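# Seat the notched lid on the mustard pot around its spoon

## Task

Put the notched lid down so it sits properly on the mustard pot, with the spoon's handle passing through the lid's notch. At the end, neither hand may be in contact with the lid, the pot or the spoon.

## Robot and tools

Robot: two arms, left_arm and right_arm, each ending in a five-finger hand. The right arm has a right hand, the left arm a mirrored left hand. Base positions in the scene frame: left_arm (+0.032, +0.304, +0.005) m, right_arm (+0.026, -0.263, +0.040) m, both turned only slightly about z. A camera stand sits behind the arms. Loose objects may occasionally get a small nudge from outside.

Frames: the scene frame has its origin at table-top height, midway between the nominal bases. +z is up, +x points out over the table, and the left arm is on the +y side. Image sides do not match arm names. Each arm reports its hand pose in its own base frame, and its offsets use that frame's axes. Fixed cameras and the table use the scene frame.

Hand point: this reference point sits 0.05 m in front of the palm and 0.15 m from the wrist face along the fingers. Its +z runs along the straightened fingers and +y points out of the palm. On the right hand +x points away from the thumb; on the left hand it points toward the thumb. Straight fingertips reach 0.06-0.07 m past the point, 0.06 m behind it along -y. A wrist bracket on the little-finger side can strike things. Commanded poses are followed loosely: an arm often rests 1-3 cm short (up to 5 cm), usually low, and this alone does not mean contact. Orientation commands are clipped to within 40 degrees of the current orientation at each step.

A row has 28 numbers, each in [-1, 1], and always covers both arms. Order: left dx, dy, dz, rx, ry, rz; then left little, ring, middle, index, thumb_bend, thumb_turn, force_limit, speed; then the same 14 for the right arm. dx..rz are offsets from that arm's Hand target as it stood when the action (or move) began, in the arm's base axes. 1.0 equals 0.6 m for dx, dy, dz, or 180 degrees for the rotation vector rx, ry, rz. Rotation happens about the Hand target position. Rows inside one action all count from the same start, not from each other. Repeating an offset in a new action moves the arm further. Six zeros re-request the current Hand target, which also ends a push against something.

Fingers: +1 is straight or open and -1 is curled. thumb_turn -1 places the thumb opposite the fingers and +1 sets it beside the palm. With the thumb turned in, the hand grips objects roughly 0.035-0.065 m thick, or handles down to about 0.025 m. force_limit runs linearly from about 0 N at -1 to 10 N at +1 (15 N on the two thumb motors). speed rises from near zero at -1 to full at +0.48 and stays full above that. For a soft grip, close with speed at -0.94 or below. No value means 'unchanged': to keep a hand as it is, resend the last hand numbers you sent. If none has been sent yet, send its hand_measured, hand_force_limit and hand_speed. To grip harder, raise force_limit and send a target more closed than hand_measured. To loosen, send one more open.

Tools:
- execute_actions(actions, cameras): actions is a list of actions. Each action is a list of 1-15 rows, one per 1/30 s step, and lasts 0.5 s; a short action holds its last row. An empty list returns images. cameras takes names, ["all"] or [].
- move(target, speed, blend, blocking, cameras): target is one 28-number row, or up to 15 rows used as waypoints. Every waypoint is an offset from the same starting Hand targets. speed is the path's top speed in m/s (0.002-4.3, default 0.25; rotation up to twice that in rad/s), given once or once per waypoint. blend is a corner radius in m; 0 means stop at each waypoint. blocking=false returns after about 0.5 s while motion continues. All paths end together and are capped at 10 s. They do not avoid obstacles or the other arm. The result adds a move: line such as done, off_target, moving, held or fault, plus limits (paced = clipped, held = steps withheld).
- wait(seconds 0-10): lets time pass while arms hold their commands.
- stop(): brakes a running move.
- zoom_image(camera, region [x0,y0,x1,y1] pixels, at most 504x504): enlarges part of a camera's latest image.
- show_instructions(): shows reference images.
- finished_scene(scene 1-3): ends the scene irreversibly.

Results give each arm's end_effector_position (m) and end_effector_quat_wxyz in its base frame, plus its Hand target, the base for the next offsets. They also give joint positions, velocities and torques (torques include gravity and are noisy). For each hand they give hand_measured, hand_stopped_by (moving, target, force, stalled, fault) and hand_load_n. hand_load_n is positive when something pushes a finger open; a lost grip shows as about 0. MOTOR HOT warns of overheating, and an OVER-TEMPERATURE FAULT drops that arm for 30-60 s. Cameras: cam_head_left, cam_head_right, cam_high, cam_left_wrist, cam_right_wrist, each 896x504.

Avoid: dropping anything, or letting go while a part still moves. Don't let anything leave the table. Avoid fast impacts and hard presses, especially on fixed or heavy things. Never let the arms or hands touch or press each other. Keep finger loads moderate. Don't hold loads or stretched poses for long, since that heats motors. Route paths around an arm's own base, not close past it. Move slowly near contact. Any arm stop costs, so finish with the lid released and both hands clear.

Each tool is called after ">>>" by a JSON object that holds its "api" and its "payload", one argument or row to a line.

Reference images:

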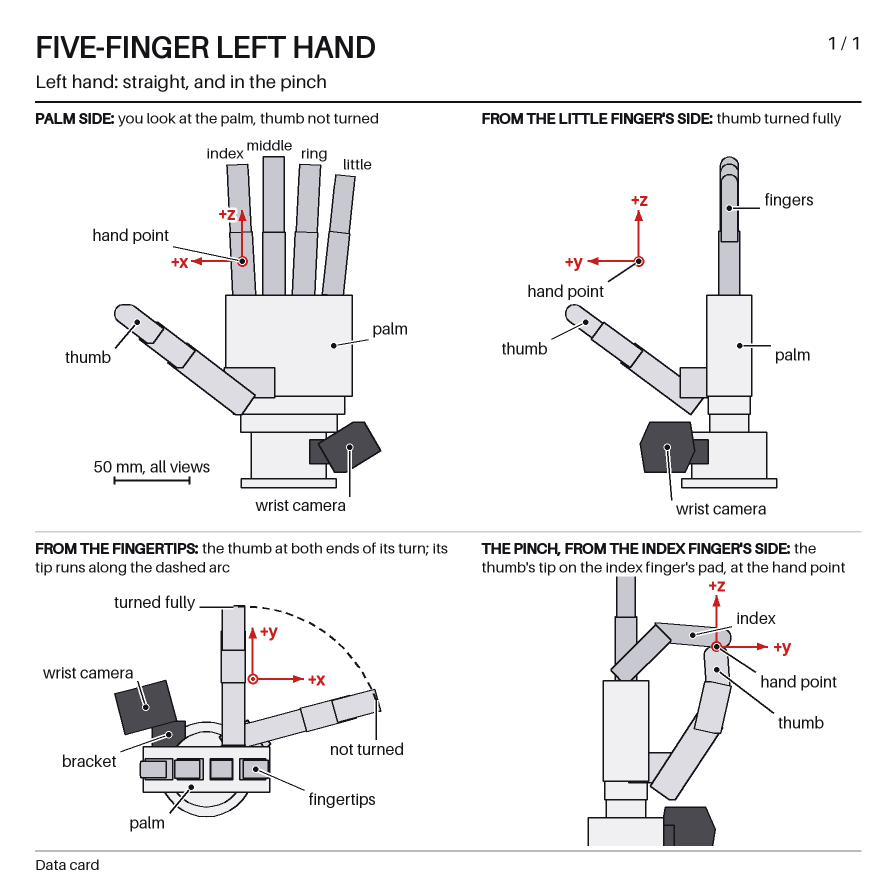

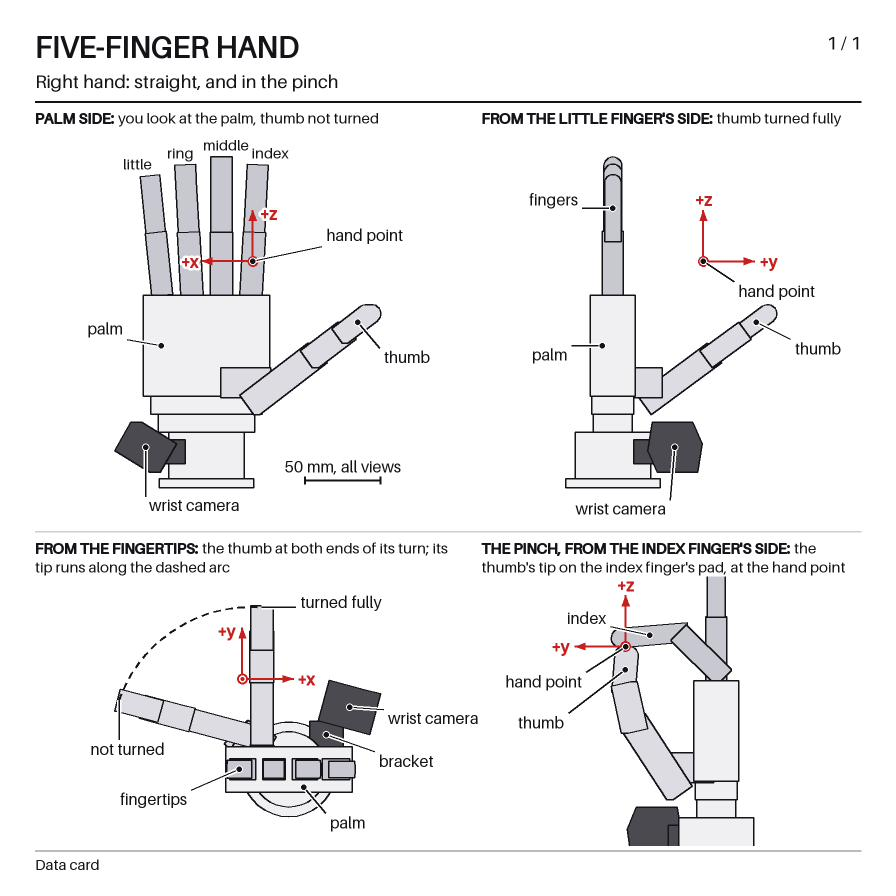

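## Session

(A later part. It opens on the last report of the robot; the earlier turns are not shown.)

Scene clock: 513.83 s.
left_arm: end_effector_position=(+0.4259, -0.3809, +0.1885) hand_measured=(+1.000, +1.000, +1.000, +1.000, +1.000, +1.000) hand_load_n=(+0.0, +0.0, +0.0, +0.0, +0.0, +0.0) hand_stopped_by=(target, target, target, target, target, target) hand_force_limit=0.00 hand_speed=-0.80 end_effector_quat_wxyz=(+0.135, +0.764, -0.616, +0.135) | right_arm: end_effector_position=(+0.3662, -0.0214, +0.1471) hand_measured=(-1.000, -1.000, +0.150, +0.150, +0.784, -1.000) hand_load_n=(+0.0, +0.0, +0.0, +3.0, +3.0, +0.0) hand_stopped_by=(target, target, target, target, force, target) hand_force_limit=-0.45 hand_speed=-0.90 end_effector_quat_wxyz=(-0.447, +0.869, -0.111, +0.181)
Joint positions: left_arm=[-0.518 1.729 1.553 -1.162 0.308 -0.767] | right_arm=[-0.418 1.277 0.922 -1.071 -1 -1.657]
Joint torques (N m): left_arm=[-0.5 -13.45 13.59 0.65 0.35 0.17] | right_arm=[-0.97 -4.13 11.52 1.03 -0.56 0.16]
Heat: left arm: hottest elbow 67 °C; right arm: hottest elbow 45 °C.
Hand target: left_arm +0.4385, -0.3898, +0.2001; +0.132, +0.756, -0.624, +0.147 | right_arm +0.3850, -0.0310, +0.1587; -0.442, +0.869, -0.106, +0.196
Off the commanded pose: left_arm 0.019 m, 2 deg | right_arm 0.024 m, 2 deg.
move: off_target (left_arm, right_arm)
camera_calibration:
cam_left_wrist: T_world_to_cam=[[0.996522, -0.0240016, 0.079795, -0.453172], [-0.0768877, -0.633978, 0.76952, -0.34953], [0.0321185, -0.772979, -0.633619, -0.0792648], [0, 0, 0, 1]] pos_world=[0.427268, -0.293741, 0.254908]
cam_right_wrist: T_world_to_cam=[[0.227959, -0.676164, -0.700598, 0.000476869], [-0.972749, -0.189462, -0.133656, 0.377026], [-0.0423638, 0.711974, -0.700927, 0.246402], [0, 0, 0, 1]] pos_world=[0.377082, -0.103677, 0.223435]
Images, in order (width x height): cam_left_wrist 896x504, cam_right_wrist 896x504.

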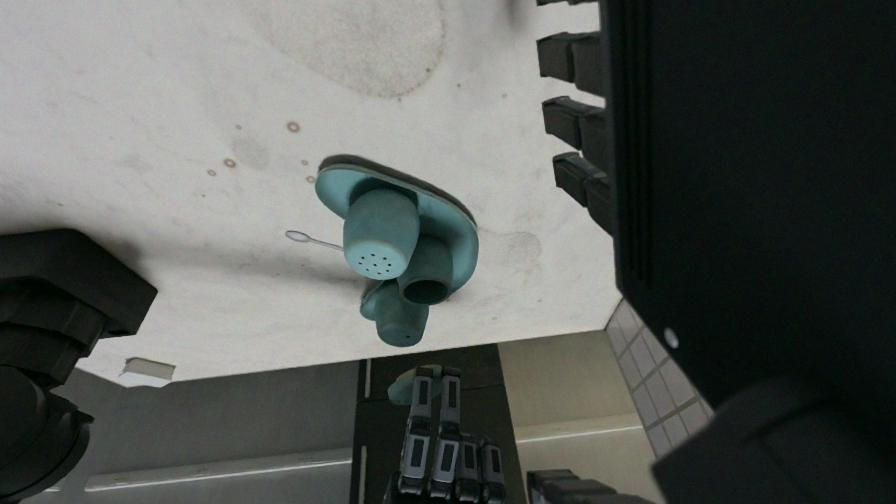

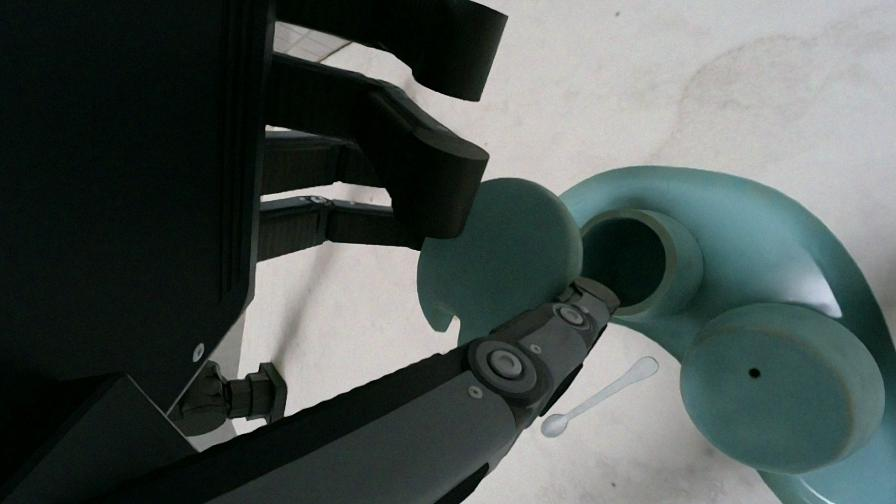

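>>> {"api": "move", "payload": {
  "target": [
    [0,0,0,0,0,0,1,1,1,1,1,1,0,-0.8,-0.2637,0.1862,-0.02,0,0,0,-1,-1,0.15,0.15,0.6,-1,-0.45,-0.9],
    [0,0,0,0,0,0,1,1,1,1,1,1,0,-0.8,-0.2637,0.1862,-0.24,0,0,0,-1,-1,0.15,0.15,0.6,-1,-0.45,-0.9],
    [0,0,0,0,0,0,1,1,1,1,1,1,0,-0.8,-0.2637,0.1862,-0.278,0,0,0,-1,-1,0.15,0.15,0.6,-1,-0.45,-0.9]
  ],
  "speed": [0.15,0.12,0.04],
  "blend": [0.02,0.01,0],
  "cameras": ["cam_right_wrist","cam_left_wrist"]
}}

Scene clock: 642.27 s.
left_arm: end_effector_position=(+0.4259, -0.3809, +0.1885) hand_measured=(+1.000, +1.000, +1.000, +1.000, +1.000, +1.000) hand_load_n=(+0.0, +0.0, +0.0, +0.0, +0.0, +0.0) hand_stopped_by=(target, target, target, target, target, target) hand_force_limit=0.00 hand_speed=-0.80 end_effector_quat_wxyz=(+0.135, +0.764, -0.616, +0.135) | right_arm: end_effector_position=(+0.2315, +0.0760, -0.0028) hand_measured=(-1.000, -1.000, +0.150, +0.150, +0.784, -1.000) hand_load_n=(+0.0, +0.0, +0.0, +3.0, +3.0, +0.0) hand_stopped_by=(target, target, target, target, force, target) hand_force_limit=-0.45 hand_speed=-0.90 end_effector_quat_wxyz=(-0.440, +0.868, -0.107, +0.205)
Joint positions: left_arm=[-0.518 1.729 1.553 -1.162 0.308 -0.767] | right_arm=[-0.223 0.959 0.219 -0.346 -0.93 -1.302]
Joint torques (N m): left_arm=[-0.5 -13.45 13.6 0.66 0.35 0.17] | right_arm=[1.38 0.62 5.82 1.68 -0.47 0.15]
Heat: left arm: hottest elbow 68 °C; right arm: hottest elbow 48 °C.
Hand target: left_arm +0.4385, -0.3898, +0.2001; +0.132, +0.756, -0.624, +0.147 | right_arm +0.2268, +0.0807, -0.0081; -0.442, +0.869, -0.106, +0.197
Off the commanded pose: left_arm 0.019 m, 2 deg | right_arm 0.008 m, 1 deg.
move: off_target (left_arm)
camera_calibration:
cam_left_wrist: T_world_to_cam=[[0.996522, -0.0240016, 0.079795, -0.453172], [-0.0768877, -0.633978, 0.76952, -0.34953], [0.0321185, -0.772979, -0.633619, -0.0792648], [0, 0, 0, 1]] pos_world=[0.427268, -0.293741, 0.254908]
cam_right_wrist: T_world_to_cam=[[0.245719, -0.692941, -0.677831, -0.0107325], [-0.96934, -0.174784, -0.172714, 0.242325], [0.00120642, 0.699488, -0.714643, 0.0570168], [0, 0, 0, 1]] pos_world=[0.237464, -0.00496509, 0.0753246]
Images, in order (width x height): cam_left_wrist 896x504, cam_right_wrist 896x504.

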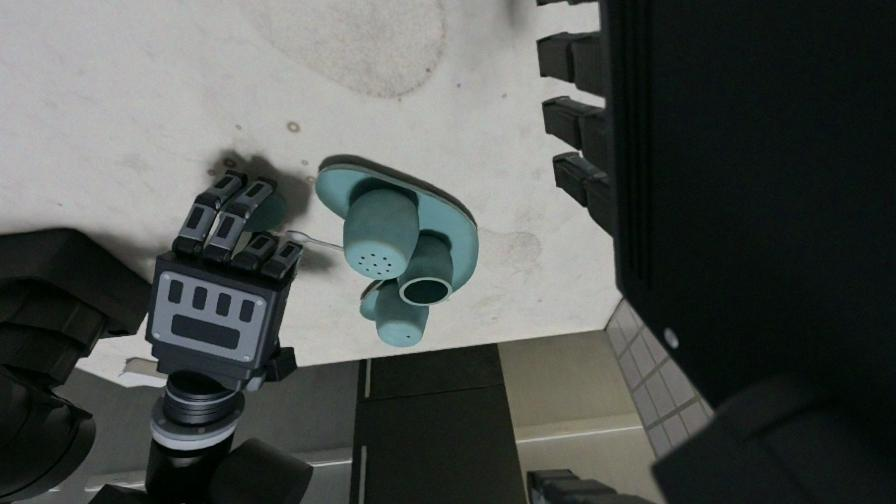

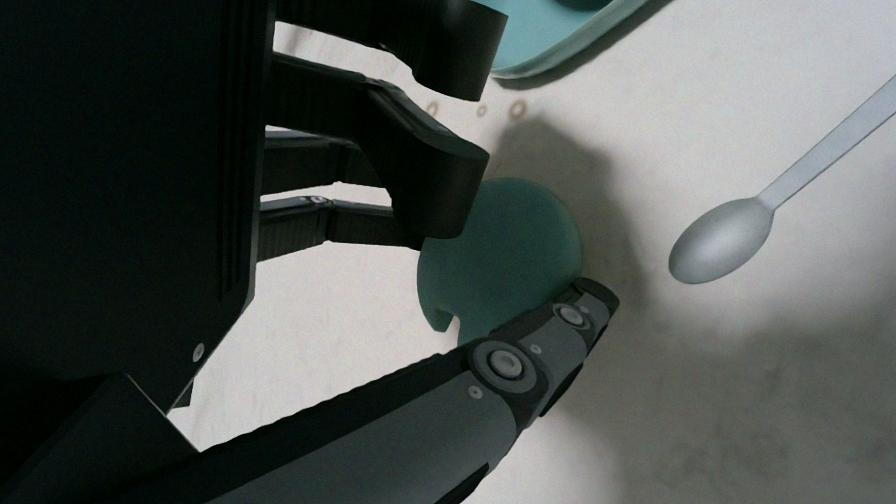

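>>> {"api": "move", "payload": {
  "target": [
    [0,0,0,0,0,0,1,1,1,1,1,1,0,-0.8,0,0,-0.0095,0,0,0,-1,-1,0.15,0.15,0.6,-1,-0.45,-0.9],
    [0,0,0,0,0,0,1,1,1,1,1,1,0,-0.8,0,0,-0.0095,0,0,0,-1,-1,0.15,0.15,1,-1,-0.45,-0.7],
    [0,0,0,0,0,0,1,1,1,1,1,1,0,-0.8,0,0,-0.006,0,0,0,-1,-1,0.5,0.5,1,-1,-0.45,-0.6],
    [0,0,0,0,0,0,1,1,1,1,1,1,0,-0.8,0,0,0.15,0,0,0,-1,-1,0.5,0.5,1,-1,-0.45,-0.6]
  ],
  "speed": [0.03,0.03,0.03,0.12],
  "cameras": ["cam_right_wrist","cam_left_wrist"]
}}

Scene clock: 660.60 s.
left_arm: end_effector_position=(+0.4259, -0.3809, +0.1885) hand_measured=(+1.000, +1.000, +1.000, +1.000, +1.000, +1.000) hand_load_n=(+0.0, +0.0, +0.0, +0.0, +0.0, +0.0) hand_stopped_by=(target, target, target, target, target, target) hand_force_limit=0.00 hand_speed=-0.80 end_effector_quat_wxyz=(+0.135, +0.764, -0.616, +0.135) | right_arm: end_effector_position=(+0.2109, +0.0862, +0.0604) hand_measured=(-1.000, -1.000, +0.500, +0.500, +1.000, -1.000) hand_load_n=(+0.0, +0.0, +0.0, +0.0, +0.0, +0.0) hand_stopped_by=(target, target, target, target, target, target) hand_force_limit=-0.45 hand_speed=-0.60 end_effector_quat_wxyz=(-0.444, +0.871, -0.118, +0.173)
Joint positions: left_arm=[-0.518 1.729 1.553 -1.162 0.308 -0.767] | right_arm=[-0.194 0.714 0.335 -0.751 -0.924 -1.274]
Joint torques (N m): left_arm=[-0.5 -13.45 13.59 0.65 0.35 0.17] | right_arm=[-0.62 -0.62 11.82 0.49 -0.58 0.01]
Heat: left arm: hottest elbow 69 °C; right arm: hottest elbow 45 °C.
Hand target: left_arm +0.4385, -0.3898, +0.2001; +0.132, +0.756, -0.624, +0.147 | right_arm +0.2269, +0.0806, +0.0819; -0.442, +0.869, -0.106, +0.197
Off the commanded pose: left_arm 0.019 m, 2 deg | right_arm 0.027 m, 3 deg.
move: off_target (left_arm, right_arm)
camera_calibration:
cam_left_wrist: T_world_to_cam=[[0.996522, -0.0240016, 0.079795, -0.453172], [-0.0768877, -0.633978, 0.76952, -0.34953], [0.0321185, -0.772979, -0.633619, -0.0792648], [0, 0, 0, 1]] pos_world=[0.427268, -0.293741, 0.254908]
cam_right_wrist: T_world_to_cam=[[0.208574, -0.679489, -0.703414, 0.0525078], [-0.976551, -0.183924, -0.111895, 0.233715], [-0.0533433, 0.710258, -0.701917, 0.104945], [0, 0, 0, 1]] pos_world=[0.222881, 0.00412661, 0.136749]
Images, in order (width x height): cam_left_wrist 896x504, cam_right_wrist 896x504.

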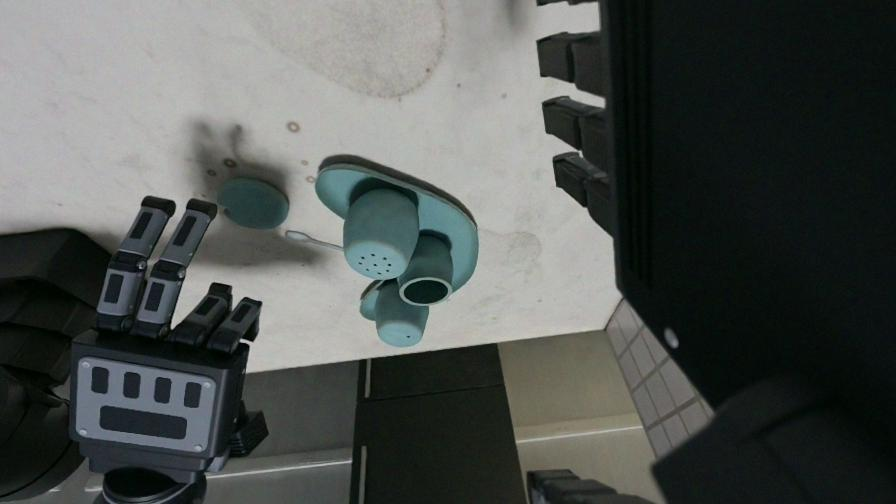

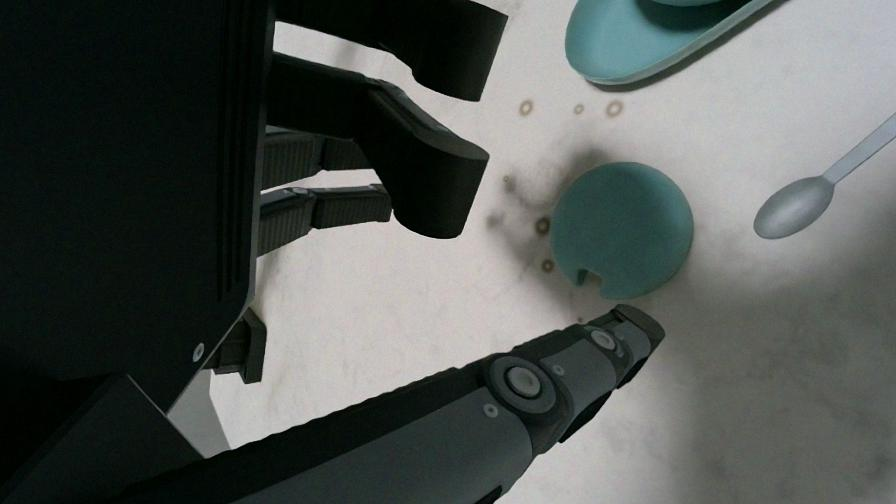

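>>> {"api": "move", "payload": {
  "target": [
    [0,0,0,0,0,0,1,1,1,1,1,1,0,-0.8,0.1273,-0.1743,0.03,0,0,-0.083,-1,-1,0.3,0.3,0.8,-1,-0.45,-0.6]
  ],
  "speed": 0.12,
  "cameras": ["cam_right_wrist","cam_left_wrist"]
}}

>>> {"api": "zoom_image", "payload": {
  "camera": "cam_right_wrist",
  "region": [400, 150, 700, 380]
}}

Scene clock: 690.77 s.
left_arm: end_effector_position=(+0.4259, -0.3809, +0.1885) hand_measured=(+1.000, +1.000, +1.000, +1.000, +1.000, +1.000) hand_load_n=(+0.0, +0.0, +0.0, +0.0, +0.0, +0.0) hand_stopped_by=(target, target, target, target, target, target) hand_force_limit=0.00 hand_speed=-0.80 end_effector_quat_wxyz=(+0.135, +0.764, -0.616, +0.135) | right_arm: end_effector_position=(+0.2851, -0.0108, +0.0853) hand_measured=(-1.000, -1.000, +0.300, +0.300, +0.800, -1.000) hand_load_n=(+0.0, +0.0, +0.0, +0.0, +0.0, +0.0) hand_stopped_by=(target, target, target, target, target, target) hand_force_limit=-0.45 hand_speed=-0.60 end_effector_quat_wxyz=(-0.418, +0.850, -0.222, +0.232)
Joint positions: left_arm=[-0.518 1.729 1.553 -1.162 0.308 -0.767] | right_arm=[-0.497 0.975 0.521 -0.731 -0.945 -1.356]
Joint torques (N m): left_arm=[-0.44 -13.39 13.59 0.66 0.35 0.17] | right_arm=[-0.91 -1.49 11.26 0.92 -0.54 0.16]
Heat: left arm: hottest elbow 69 °C; right arm: hottest elbow 45 °C.
Hand target: left_arm +0.4385, -0.3898, +0.2001; +0.132, +0.756, -0.624, +0.147 | right_arm +0.3032, -0.0239, +0.0999; -0.413, +0.847, -0.218, +0.252
Off the commanded pose: left_arm 0.019 m, 2 deg | right_arm 0.027 m, 2 deg.
move: off_target (left_arm, right_arm)
camera_calibration:
cam_left_wrist: T_world_to_cam=[[0.996522, -0.0240016, 0.079795, -0.453172], [-0.0768877, -0.633978, 0.76952, -0.34953], [0.0321185, -0.772979, -0.633619, -0.0792648], [0, 0, 0, 1]] pos_world=[0.427268, -0.293741, 0.254908]
cam_right_wrist: T_world_to_cam=[[0.0418218, -0.713635, -0.699268, 0.0354016], [-0.99043, 0.0625195, -0.12304, 0.298726], [0.131523, 0.697722, -0.704192, 0.142623], [0, 0, 0, 1]] pos_world=[0.275629, -0.0929234, 0.161944]
Images, in order (width x height): cam_left_wrist 896x504, cam_right_wrist 896x504.

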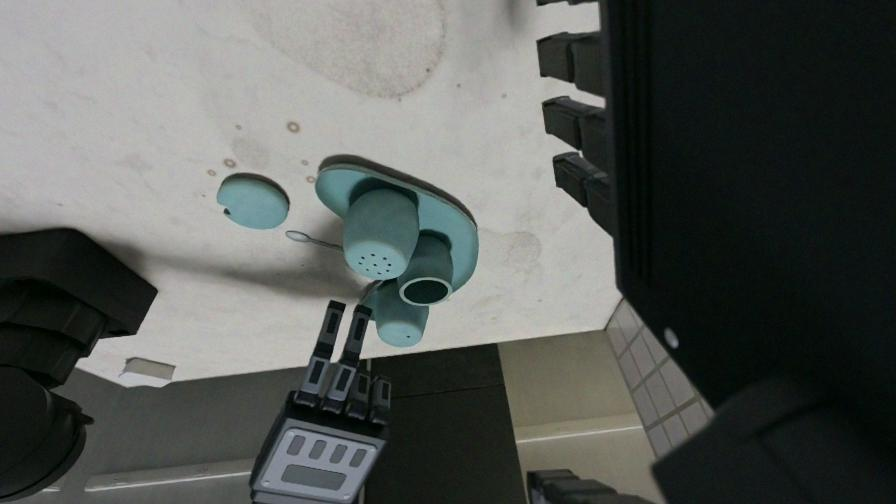

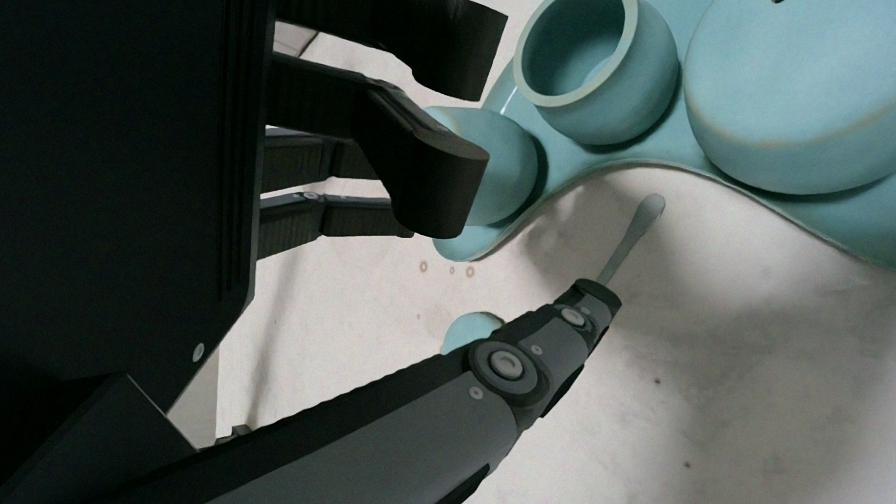

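Scaled by 1.680 from the camera's 896x504 image, which has a finer 1280x720 frame.

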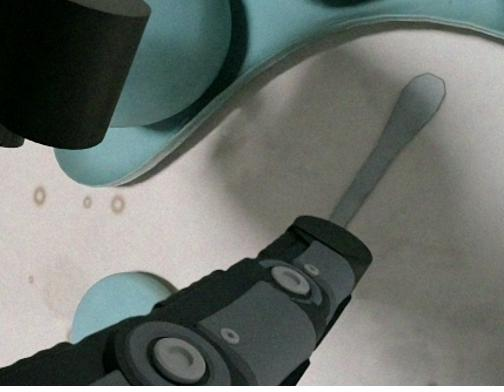

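>>> {"api": "move", "payload": {
  "target": [
    [0,0,0,0,0,0,1,1,1,1,1,1,0,-0.8,0.003,-0.011,-0.15,0,0,0,-1,-1,-0.25,-0.25,0.5,-1,-0.45,-0.6]
  ],
  "speed": 0.1,
  "cameras": ["cam_right_wrist"]
}}

>>> {"api": "zoom_image", "payload": {
  "camera": "cam_right_wrist",
  "region": [400, 150, 700, 380]
}}

Scene clock: 710.87 s.
left_arm: end_effector_position=(+0.4259, -0.3809, +0.1885) hand_measured=(+1.000, +1.000, +1.000, +1.000, +1.000, +1.000) hand_load_n=(+0.0, +0.0, +0.0, +0.0, +0.0, +0.0) hand_stopped_by=(target, target, target, target, target, target) hand_force_limit=0.00 hand_speed=-0.80 end_effector_quat_wxyz=(+0.135, +0.764, -0.616, +0.135) | right_arm: end_effector_position=(+0.3088, -0.0287, +0.0171) hand_measured=(-1.000, -1.000, -0.250, -0.250, +0.500, -1.000) hand_load_n=(+0.0, +0.0, +0.0, +0.0, +0.0, +0.0) hand_stopped_by=(target, target, target, target, target, target) hand_force_limit=-0.45 hand_speed=-0.60 end_effector_quat_wxyz=(-0.413, +0.849, -0.212, +0.255)
Joint positions: left_arm=[-0.518 1.729 1.553 -1.162 0.308 -0.767] | right_arm=[-0.514 1.211 0.445 -0.385 -0.952 -1.377]
Joint torques (N m): left_arm=[-0.44 -13.51 13.6 0.65 0.35 0.17] | right_arm=[-0.79 -2.26 5.56 1.32 -0.53 0.1]
Heat: left arm: hottest elbow 69 °C; right arm: hottest elbow 46 °C.
Hand target: left_arm +0.4385, -0.3898, +0.2001; +0.132, +0.756, -0.624, +0.147 | right_arm +0.3050, -0.0305, +0.0099; -0.413, +0.848, -0.218, +0.252
Off the commanded pose: left_arm 0.019 m, 2 deg | right_arm 0.008 m, 1 deg.
move: off_target (left_arm)
camera_calibration:
cam_right_wrist: T_world_to_cam=[[0.0708304, -0.730312, -0.679432, -0.0358445], [-0.983555, 0.0623179, -0.16952, 0.313574], [0.166143, 0.680265, -0.713888, 0.0929034], [0, 0, 0, 1]] pos_world=[0.295521, -0.108918, 0.0951258]
Images, in order (width x height): cam_right_wrist 896x504.

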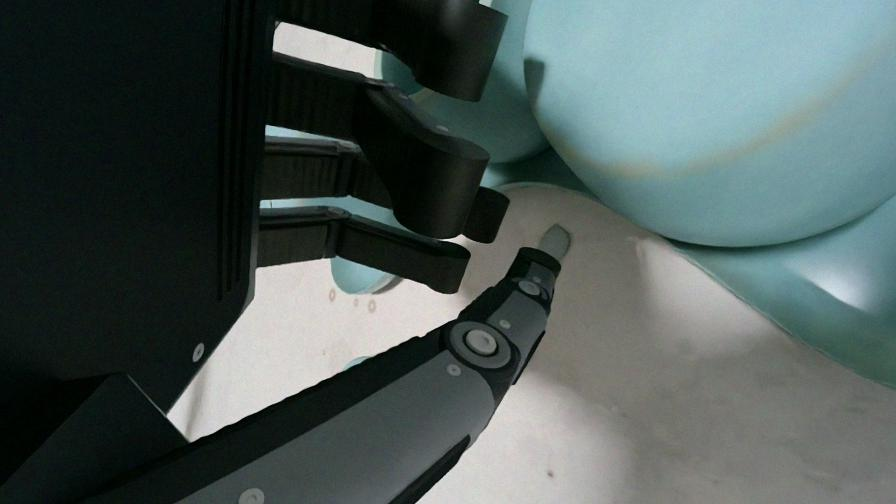

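Scaled by 1.680 from the camera's 896x504 image, which has a finer 1280x720 frame.

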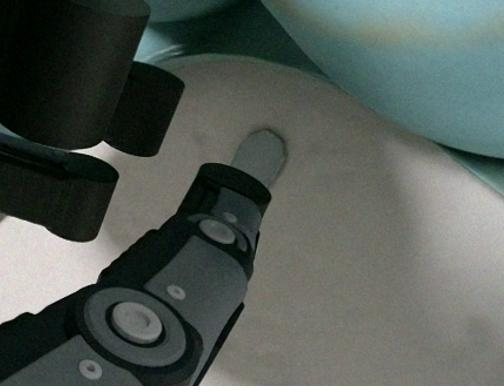

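>>> {"api": "move", "payload": {
  "target": [
    [0,0,0,0,0,0,1,1,1,1,1,1,0,-0.8,-0.0065,0.008,-0.045,0,0,0,-1,-1,-0.25,-0.25,0.5,-1,-0.45,-0.6]
  ],
  "speed": 0.06,
  "cameras": ["cam_right_wrist"]
}}

>>> {"api": "zoom_image", "payload": {
  "camera": "cam_right_wrist",
  "region": [400, 160, 620, 340]
}}

Scene clock: 725.83 s.
left_arm: end_effector_position=(+0.4259, -0.3809, +0.1885) hand_measured=(+1.000, +1.000, +1.000, +1.000, +1.000, +1.000) hand_load_n=(+0.0, +0.0, +0.0, +0.0, +0.0, +0.0) hand_stopped_by=(target, target, target, target, target, target) hand_force_limit=0.00 hand_speed=-0.80 end_effector_quat_wxyz=(+0.135, +0.764, -0.616, +0.135) | right_arm: end_effector_position=(+0.3083, -0.0273, -0.0062) hand_measured=(-1.000, -1.000, -0.250, -0.250, +0.500, -1.000) hand_load_n=(-0.5, +0.0, +0.0, +0.0, +0.0, +0.0) hand_stopped_by=(target, target, target, target, target, target) hand_force_limit=-0.45 hand_speed=-0.60 end_effector_quat_wxyz=(-0.413, +0.847, -0.205, +0.264)
Joint positions: left_arm=[-0.518 1.729 1.553 -1.162 0.308 -0.767] | right_arm=[-0.514 1.278 0.4 -0.251 -0.958 -1.378]
Joint torques (N m): left_arm=[-0.5 -13.45 13.59 0.65 0.35 0.17] | right_arm=[-0.03 -2.08 4.64 1.33 -0.27 0.19]
Heat: left arm: hottest elbow 69 °C; right arm: hottest elbow 45 °C.
Hand target: left_arm +0.4385, -0.3898, +0.2001; +0.132, +0.756, -0.624, +0.147 | right_arm +0.3012, -0.0257, -0.0171; -0.413, +0.848, -0.218, +0.252
Off the commanded pose: left_arm 0.019 m, 2 deg | right_arm 0.013 m, 2 deg.
move: off_target (left_arm, right_arm)
camera_calibration:
cam_right_wrist: T_world_to_cam=[[0.08763, -0.734163, -0.673294, -0.0558188], [-0.979773, 0.0585466, -0.191358, 0.307752], [0.179907, 0.676444, -0.714183, 0.0711384], [0, 0, 0, 1]] pos_world=[0.29362, -0.107119, 0.072114]
Images, in order (width x height): cam_right_wrist 896x504.

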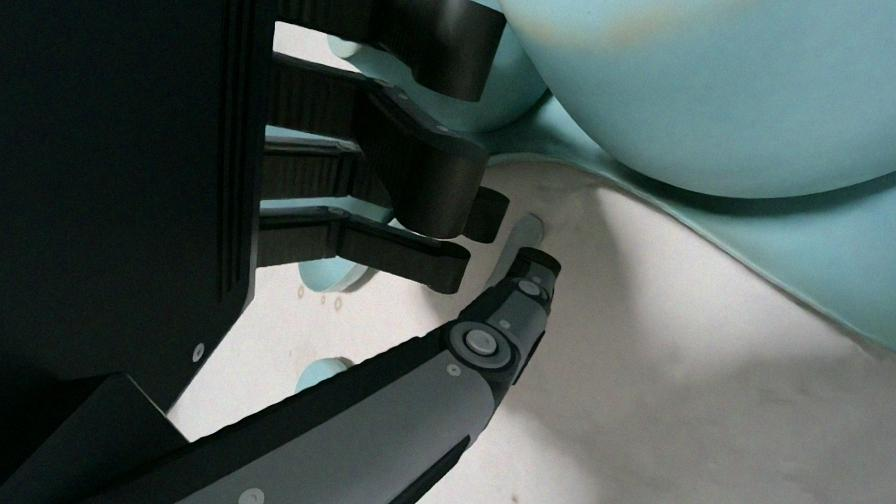

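Scaled by 2.291 from the camera's 896x504 image, which has a finer 1280x720 frame.

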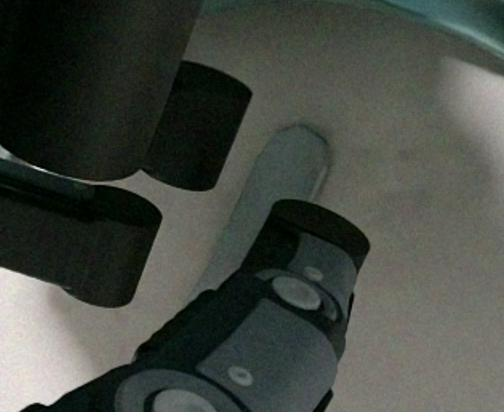

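>>> {"api": "move", "payload": {
  "target": [
    [0,0,0,0,0,0,1,1,1,1,1,1,0,-0.8,0,0.01,0,0,0,0,-1,-1,-0.25,-0.25,0.5,-1,-0.45,-0.6],
    [0,0,0,0,0,0,1,1,1,1,1,1,0,-0.8,0,0.01,-0.016,0,0,0,-1,-1,-0.25,-0.25,0.5,-1,-0.45,-0.6]
  ],
  "speed": 0.04,
  "cameras": ["cam_right_wrist"]
}}

>>> {"api": "zoom_image", "payload": {
  "camera": "cam_right_wrist",
  "region": [400, 160, 620, 340]
}}

Scene clock: 736.33 s.
left_arm: end_effector_position=(+0.4259, -0.3809, +0.1885) hand_measured=(+1.000, +1.000, +1.000, +1.000, +1.000, +1.000) hand_load_n=(+0.0, +0.0, +0.5, +0.0, +0.0, +0.0) hand_stopped_by=(target, target, target, target, target, target) hand_force_limit=0.00 hand_speed=-0.80 end_effector_quat_wxyz=(+0.135, +0.764, -0.616, +0.135) | right_arm: end_effector_position=(+0.3068, -0.0270, -0.0170) hand_measured=(-1.000, -1.000, -0.250, -0.250, +0.500, -1.000) hand_load_n=(+0.0, +0.0, +0.0, +0.0, -0.5, +0.0) hand_stopped_by=(target, target, target, target, target, target) hand_force_limit=-0.45 hand_speed=-0.60 end_effector_quat_wxyz=(-0.410, +0.845, -0.216, +0.265)
Joint positions: left_arm=[-0.518 1.729 1.553 -1.162 0.308 -0.767] | right_arm=[-0.513 1.307 0.377 -0.177 -0.947 -1.342]
Joint torques (N m): left_arm=[-0.5 -13.45 13.59 0.65 0.35 0.17] | right_arm=[1.9 -2.37 4.59 1.31 -0.31 0.15]
Heat: left arm: hottest elbow 70 °C; right arm: hottest elbow 44 °C.
Hand target: left_arm +0.4385, -0.3898, +0.2001; +0.132, +0.756, -0.624, +0.147 | right_arm +0.3012, -0.0198, -0.0267; -0.413, +0.847, -0.218, +0.252
Off the commanded pose: left_arm 0.019 m, 2 deg | right_arm 0.013 m, 2 deg.
move: off_target (left_arm, right_arm)
camera_calibration:
cam_right_wrist: T_world_to_cam=[[0.0667639, -0.733759, -0.676122, -0.0563881], [-0.97949, 0.0809128, -0.18453, 0.304756], [0.190108, 0.674575, -0.713308, 0.0602902], [0, 0, 0, 1]] pos_world=[0.290809, -0.106704, 0.0611171]
Images, in order (width x height): cam_right_wrist 896x504.

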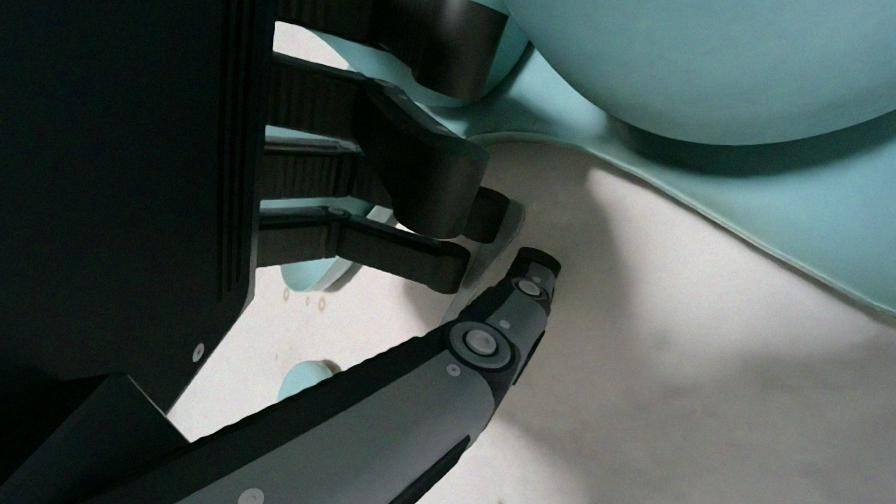

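Scaled by 2.291 from the camera's 896x504 image, which has a finer 1280x720 frame.

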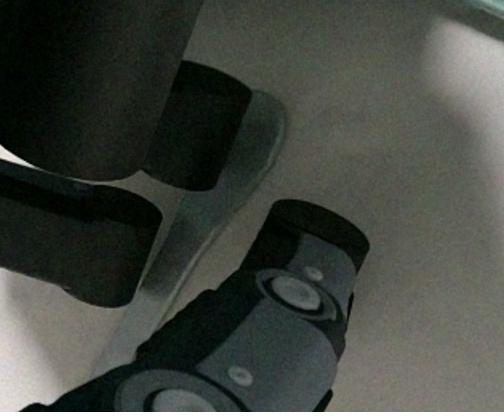

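>>> {"api": "move", "payload": {
  "target": [
    [0,0,0,0,0,0,1,1,1,1,1,1,0,-0.8,0,0,0.045,0,0,0,-1,-1,-0.25,-0.25,0.5,-1,-0.45,-0.6],
    [0,0,0,0,0,0,1,1,1,1,1,1,0,-0.8,-0.0095,0.011,0.045,0,0,0,-1,-1,-0.25,-0.25,0.5,-1,-0.45,-0.6],
    [0,0,0,0,0,0,1,1,1,1,1,1,0,-0.8,-0.0095,0.011,0.01,0,0,0,-1,-1,-0.25,-0.25,0.5,-1,-0.45,-0.6]
  ],
  "speed": 0.06,
  "cameras": ["cam_right_wrist"]
}}

>>> {"api": "zoom_image", "payload": {
  "camera": "cam_right_wrist",
  "region": [400, 160, 620, 340]
}}

Scene clock: 751.23 s.
left_arm: end_effector_position=(+0.4259, -0.3809, +0.1885) hand_measured=(+1.000, +1.000, +1.000, +1.000, +1.000, +1.000) hand_load_n=(+0.0, +0.0, +0.0, +0.0, +0.0, +0.0) hand_stopped_by=(target, target, target, target, target, target) hand_force_limit=0.00 hand_speed=-0.80 end_effector_quat_wxyz=(+0.135, +0.764, -0.616, +0.135) | right_arm: end_effector_position=(+0.2996, -0.0198, -0.0139) hand_measured=(-1.000, -1.000, -0.250, -0.250, +0.500, -1.000) hand_load_n=(+0.0, +0.0, +0.0, +0.0, +0.0, +0.0) hand_stopped_by=(target, target, target, target, target, target) hand_force_limit=-0.45 hand_speed=-0.60 end_effector_quat_wxyz=(-0.410, +0.846, -0.217, +0.262)
Joint positions: left_arm=[-0.518 1.729 1.553 -1.162 0.308 -0.767] | right_arm=[-0.5 1.264 0.357 -0.192 -0.938 -1.325]
Joint torques (N m): left_arm=[-0.5 -13.45 13.57 0.64 0.35 0.17] | right_arm=[1.73 -1.67 4.77 1.77 -0.43 0.18]
Heat: left arm: hottest elbow 70 °C; right arm: hottest elbow 43 °C.
Hand target: left_arm +0.4385, -0.3898, +0.2001; +0.132, +0.756, -0.624, +0.147 | right_arm +0.2955, -0.0132, -0.0206; -0.413, +0.847, -0.218, +0.252
Off the commanded pose: left_arm 0.019 m, 2 deg | right_arm 0.010 m, 1 deg.
move: off_target (left_arm)
camera_calibration:
cam_right_wrist: T_world_to_cam=[[0.0628349, -0.73386, -0.676388, -0.047368], [-0.980767, 0.0800806, -0.177996, 0.298063], [0.18479, 0.674564, -0.714714, 0.0605933], [0, 0, 0, 1]] pos_world=[0.28411, -0.0995047, 0.0643218]
Images, in order (width x height): cam_right_wrist 896x504.

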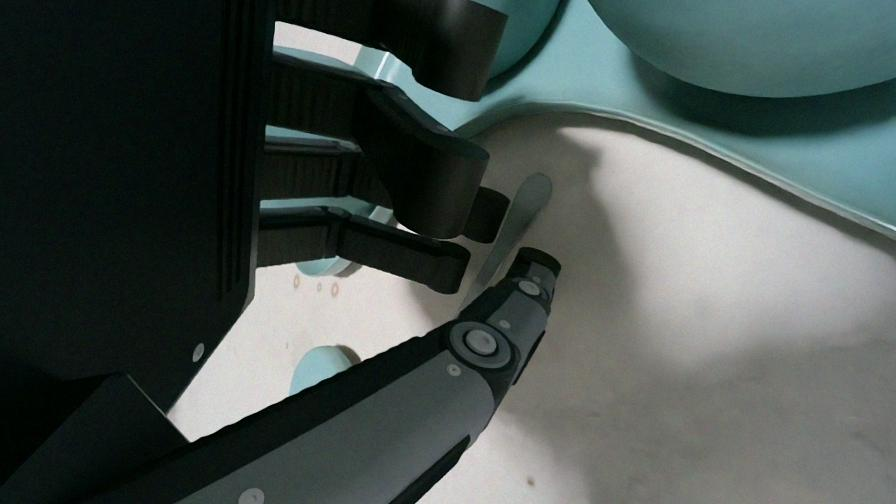

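Scaled by 2.291 from the camera's 896x504 image, which has a finer 1280x720 frame.

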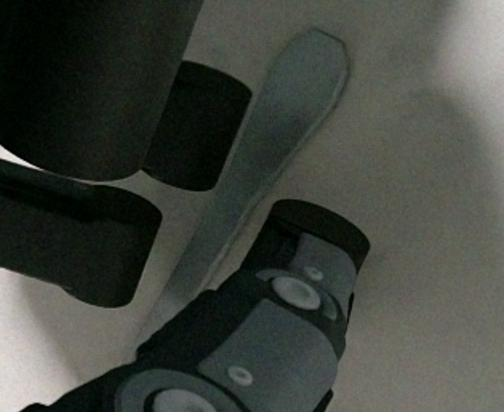

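>>> {"api": "move", "payload": {
  "target": [
    [0,0,0,0,0,0,1,1,1,1,1,1,0,-0.8,0.002,0.0085,0,0,0,0,-1,-1,-0.25,-0.25,0.5,-1,-0.45,-0.6],
    [0,0,0,0,0,0,1,1,1,1,1,1,0,-0.8,0.002,0.0085,-0.0085,0,0,0,-1,-1,-0.25,-0.25,0.5,-1,-0.45,-0.6]
  ],
  "speed": 0.04,
  "cameras": ["cam_right_wrist"]
}}

>>> {"api": "zoom_image", "payload": {
  "camera": "cam_right_wrist",
  "region": [400, 160, 620, 340]
}}

Scene clock: 759.93 s.
left_arm: end_effector_position=(+0.4259, -0.3809, +0.1885) hand_measured=(+1.000, +1.000, +1.000, +1.000, +1.000, +1.000) hand_load_n=(+0.0, +0.0, +0.0, +0.0, +0.0, +0.0) hand_stopped_by=(target, target, target, target, target, target) hand_force_limit=0.00 hand_speed=-0.80 end_effector_quat_wxyz=(+0.135, +0.764, -0.616, +0.135) | right_arm: end_effector_position=(+0.3018, -0.0149, -0.0168) hand_measured=(-1.000, -1.000, -0.250, -0.250, +0.500, -1.000) hand_load_n=(+0.0, +0.5, +0.0, +0.0, -0.5, +0.5) hand_stopped_by=(target, target, target, target, target, target) hand_force_limit=-0.45 hand_speed=-0.60 end_effector_quat_wxyz=(-0.411, +0.845, -0.219, +0.263)
Joint positions: left_arm=[-0.518 1.729 1.553 -1.162 0.308 -0.767] | right_arm=[-0.479 1.274 0.347 -0.142 -0.93 -1.287]
Joint torques (N m): left_arm=[-0.5 -13.39 13.59 0.64 0.35 0.17] | right_arm=[1.32 -1.9 4.3 1.73 -0.39 0.2]
Heat: left arm: hottest elbow 70 °C; right arm: hottest elbow 42 °C.
Hand target: left_arm +0.4385, -0.3898, +0.2001; +0.132, +0.756, -0.624, +0.147 | right_arm +0.2967, -0.0080, -0.0258; -0.413, +0.847, -0.218, +0.252
Off the commanded pose: left_arm 0.019 m, 2 deg | right_arm 0.012 m, 1 deg.
move: off_target (left_arm, right_arm)
camera_calibration:
cam_right_wrist: T_world_to_cam=[[0.0603097, -0.731628, -0.679031, -0.0451131], [-0.980453, 0.0842152, -0.17782, 0.299368], [0.187283, 0.676482, -0.712248, 0.0540817], [0, 0, 0, 1]] pos_world=[0.286108, -0.0948027, 0.0611199]
Images, in order (width x height): cam_right_wrist 896x504.

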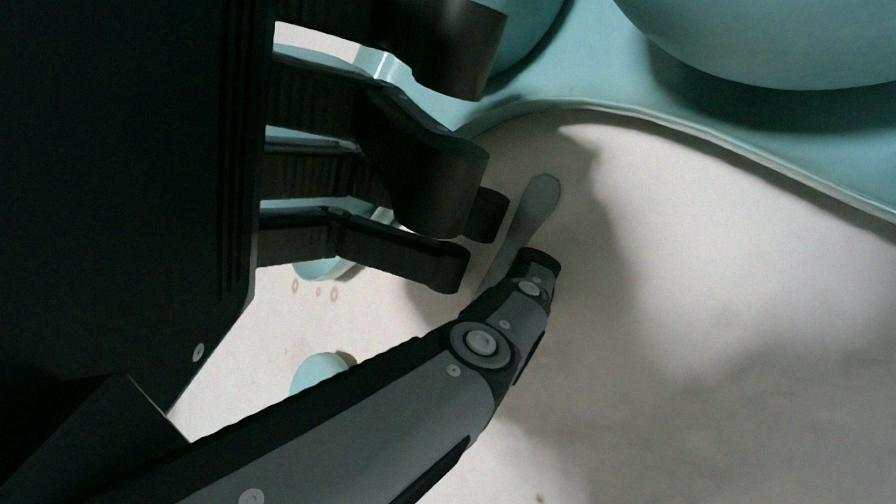

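Scaled by 2.291 from the camera's 896x504 image, which has a finer 1280x720 frame.

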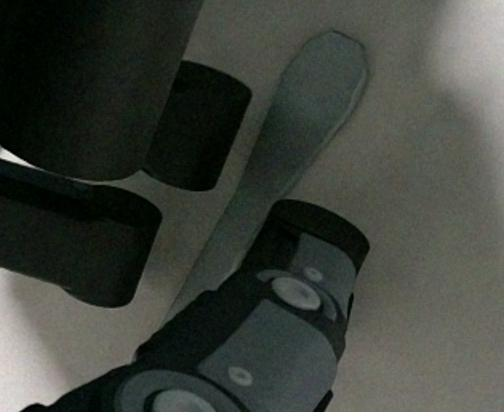

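>>> {"api": "move", "payload": {
  "target": [
    [0,0,0,0,0,0,1,1,1,1,1,1,0,-0.8,0,0,0,0,0,0,-1,-1,-0.25,-0.25,0.36,-1,-0.45,-0.8],
    [0,0,0,0,0,0,1,1,1,1,1,1,0,-0.8,0,0,-0.007,0,0,0,-1,-1,-0.25,-0.25,0.36,-1,-0.45,-0.8],
    [0,0,0,0,0,0,1,1,1,1,1,1,0,-0.8,0,0,-0.007,0,0,0,-1,-1,-0.25,-0.25,-0.1,-1,-0.45,-0.9]
  ],
  "speed": 0.04,
  "cameras": ["cam_right_wrist"]
}}

>>> {"api": "zoom_image", "payload": {
  "camera": "cam_right_wrist",
  "region": [400, 160, 620, 340]
}}

Scene clock: 769.90 s.
left_arm: end_effector_position=(+0.4259, -0.3809, +0.1885) hand_measured=(+1.000, +1.000, +1.000, +1.000, +1.000, +1.000) hand_load_n=(+0.0, +0.0, +0.0, +0.0, -0.5, +0.0) hand_stopped_by=(target, target, target, target, target, target) hand_force_limit=0.00 hand_speed=-0.80 end_effector_quat_wxyz=(+0.135, +0.764, -0.616, +0.135) | right_arm: end_effector_position=(+0.3021, -0.0142, -0.0198) hand_measured=(-1.000, -1.000, -0.250, -0.250, +0.186, -1.000) hand_load_n=(+0.0, +0.0, +3.0, -3.5, +3.5, +0.5) hand_stopped_by=(target, target, target, target, force, target) hand_force_limit=-0.45 hand_speed=-0.90 end_effector_quat_wxyz=(-0.413, +0.844, -0.220, +0.263)
Joint positions: left_arm=[-0.518 1.729 1.553 -1.162 0.308 -0.767] | right_arm=[-0.479 1.29 0.343 -0.121 -0.934 -1.282]
Joint torques (N m): left_arm=[-0.5 -13.45 13.6 0.65 0.35 0.17] | right_arm=[1.26 -1.73 4.44 1.68 -0.25 0.05]
Heat: left arm: hottest elbow 70 °C; right arm: hottest elbow 42 °C.
Hand target: left_arm +0.4385, -0.3898, +0.2001; +0.132, +0.756, -0.624, +0.147 | right_arm +0.2966, -0.0080, -0.0301; -0.413, +0.847, -0.219, +0.252
Off the commanded pose: left_arm 0.019 m, 2 deg | right_arm 0.013 m, 1 deg.
move: off_target (left_arm, right_arm); target 3's new numbers were sent with right_arm's hand 0.013 m and 1 deg from that target
camera_calibration:
cam_right_wrist: T_world_to_cam=[[0.0602067, -0.728237, -0.682676, -0.0466501], [-0.980266, 0.0858728, -0.178056, 0.298952], [0.18829, 0.679924, -0.708696, 0.0512683], [0, 0, 0, 1]] pos_world=[0.286208, -0.0945027, 0.0577169]
Images, in order (width x height): cam_right_wrist 896x504.

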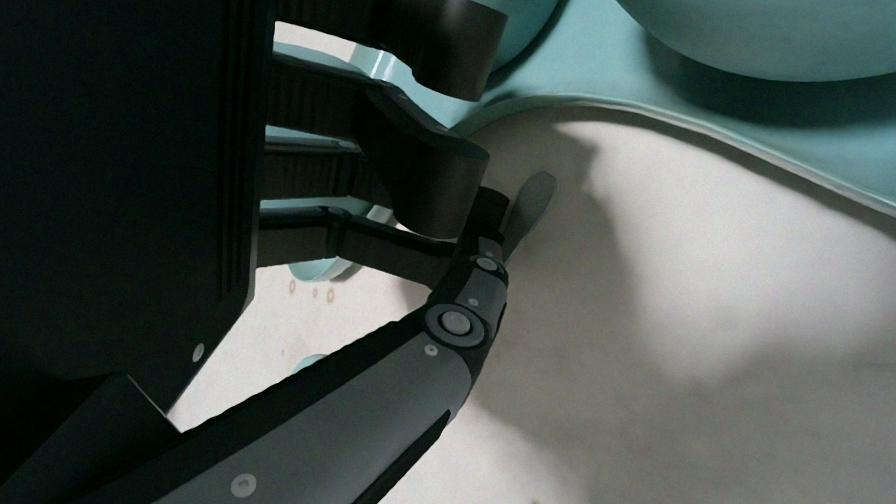

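Scaled by 2.291 from the camera's 896x504 image, which has a finer 1280x720 frame.

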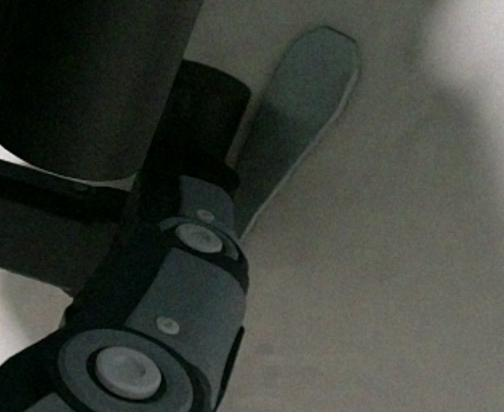

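>>> {"api": "move", "payload": {
  "target": [
    [0,0,0,0,0,0,1,1,1,1,1,1,0,-0.8,0,0,0.06,0,0,0,-1,-1,-0.25,-0.25,-0.1,-1,-0.45,-0.9]
  ],
  "speed": 0.04,
  "cameras": ["cam_right_wrist","cam_left_wrist"]
}}

>>> {"api": "zoom_image", "payload": {
  "camera": "cam_left_wrist",
  "region": [260, 200, 420, 340]
}}

Scene clock: 777.10 s.
left_arm: end_effector_position=(+0.4259, -0.3809, +0.1885) hand_measured=(+1.000, +1.000, +1.000, +1.000, +1.000, +1.000) hand_load_n=(+0.0, +0.0, +0.0, +0.0, +0.0, +0.0) hand_stopped_by=(target, target, target, target, target, target) hand_force_limit=0.00 hand_speed=-0.80 end_effector_quat_wxyz=(+0.135, +0.764, -0.616, +0.135) | right_arm: end_effector_position=(+0.2856, -0.0061, -0.0038) hand_measured=(-1.000, -1.000, -0.250, -0.250, +0.186, -1.000) hand_load_n=(+0.0, +0.0, +3.5, +0.0, +3.5, +0.5) hand_stopped_by=(target, target, target, target, force, target) hand_force_limit=-0.45 hand_speed=-0.90 end_effector_quat_wxyz=(-0.415, +0.846, -0.230, +0.244)
Joint positions: left_arm=[-0.518 1.729 1.553 -1.162 0.308 -0.767] | right_arm=[-0.477 1.182 0.343 -0.271 -0.928 -1.282]
Joint torques (N m): left_arm=[-0.5 -13.45 13.6 0.65 0.35 0.17] | right_arm=[1.26 -3.31 7.99 0.61 -0.45 0.11]
Heat: left arm: hottest elbow 70 °C; right arm: hottest elbow 41 °C.
Hand target: left_arm +0.4385, -0.3898, +0.2001; +0.132, +0.756, -0.624, +0.147 | right_arm +0.2966, -0.0079, +0.0059; -0.413, +0.847, -0.218, +0.252
Off the commanded pose: left_arm 0.019 m, 2 deg | right_arm 0.015 m, 2 deg.
move: off_target (left_arm, right_arm)
camera_calibration:
cam_left_wrist: T_world_to_cam=[[0.996522, -0.0240016, 0.079795, -0.453172], [-0.0768877, -0.633978, 0.76952, -0.34953], [0.0321185, -0.772979, -0.633619, -0.0792648], [0, 0, 0, 1]] pos_world=[0.427268, -0.293741, 0.254908]
cam_right_wrist: T_world_to_cam=[[0.0324425, -0.717723, -0.695572, -0.0208524], [-0.986491, 0.0888127, -0.137652, 0.286952], [0.160572, 0.690641, -0.705146, 0.0681295], [0, 0, 0, 1]] pos_world=[0.272813, -0.0875043, 0.0730366]
Images, in order (width x height): cam_left_wrist 896x504, cam_right_wrist 896x504.

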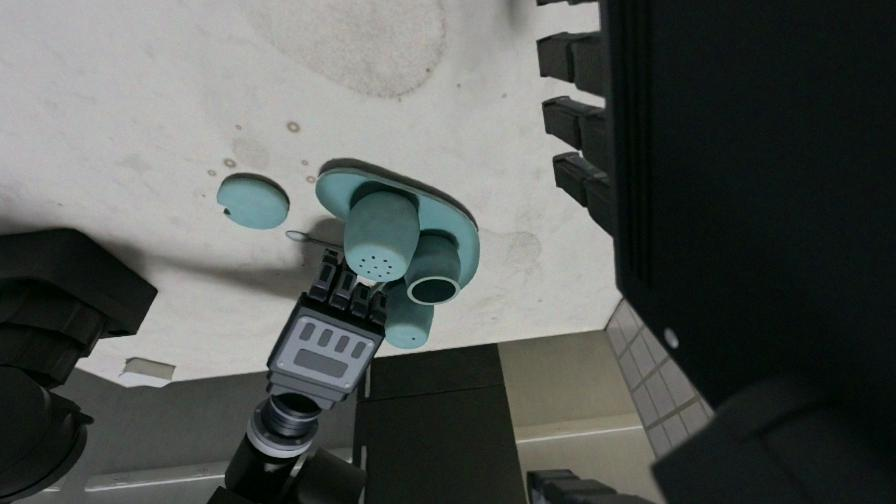

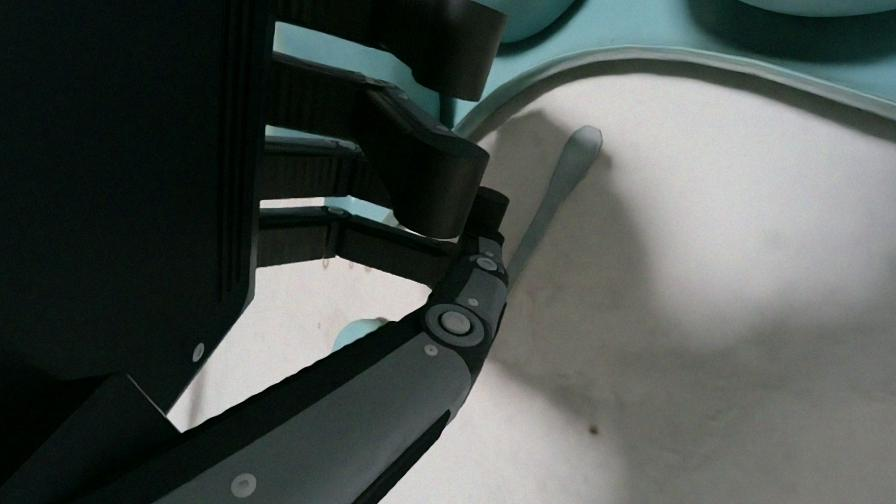

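Scaled by 3.150 from the camera's 896x504 image, which has a finer 1280x720 frame.

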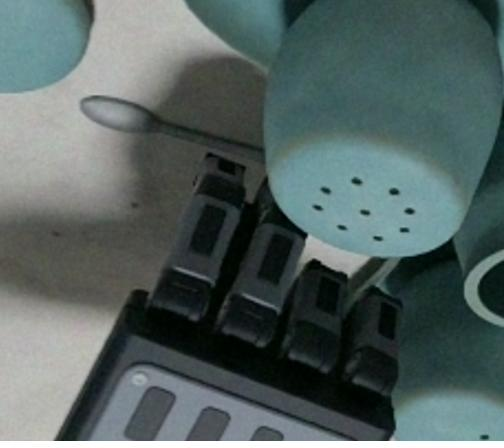

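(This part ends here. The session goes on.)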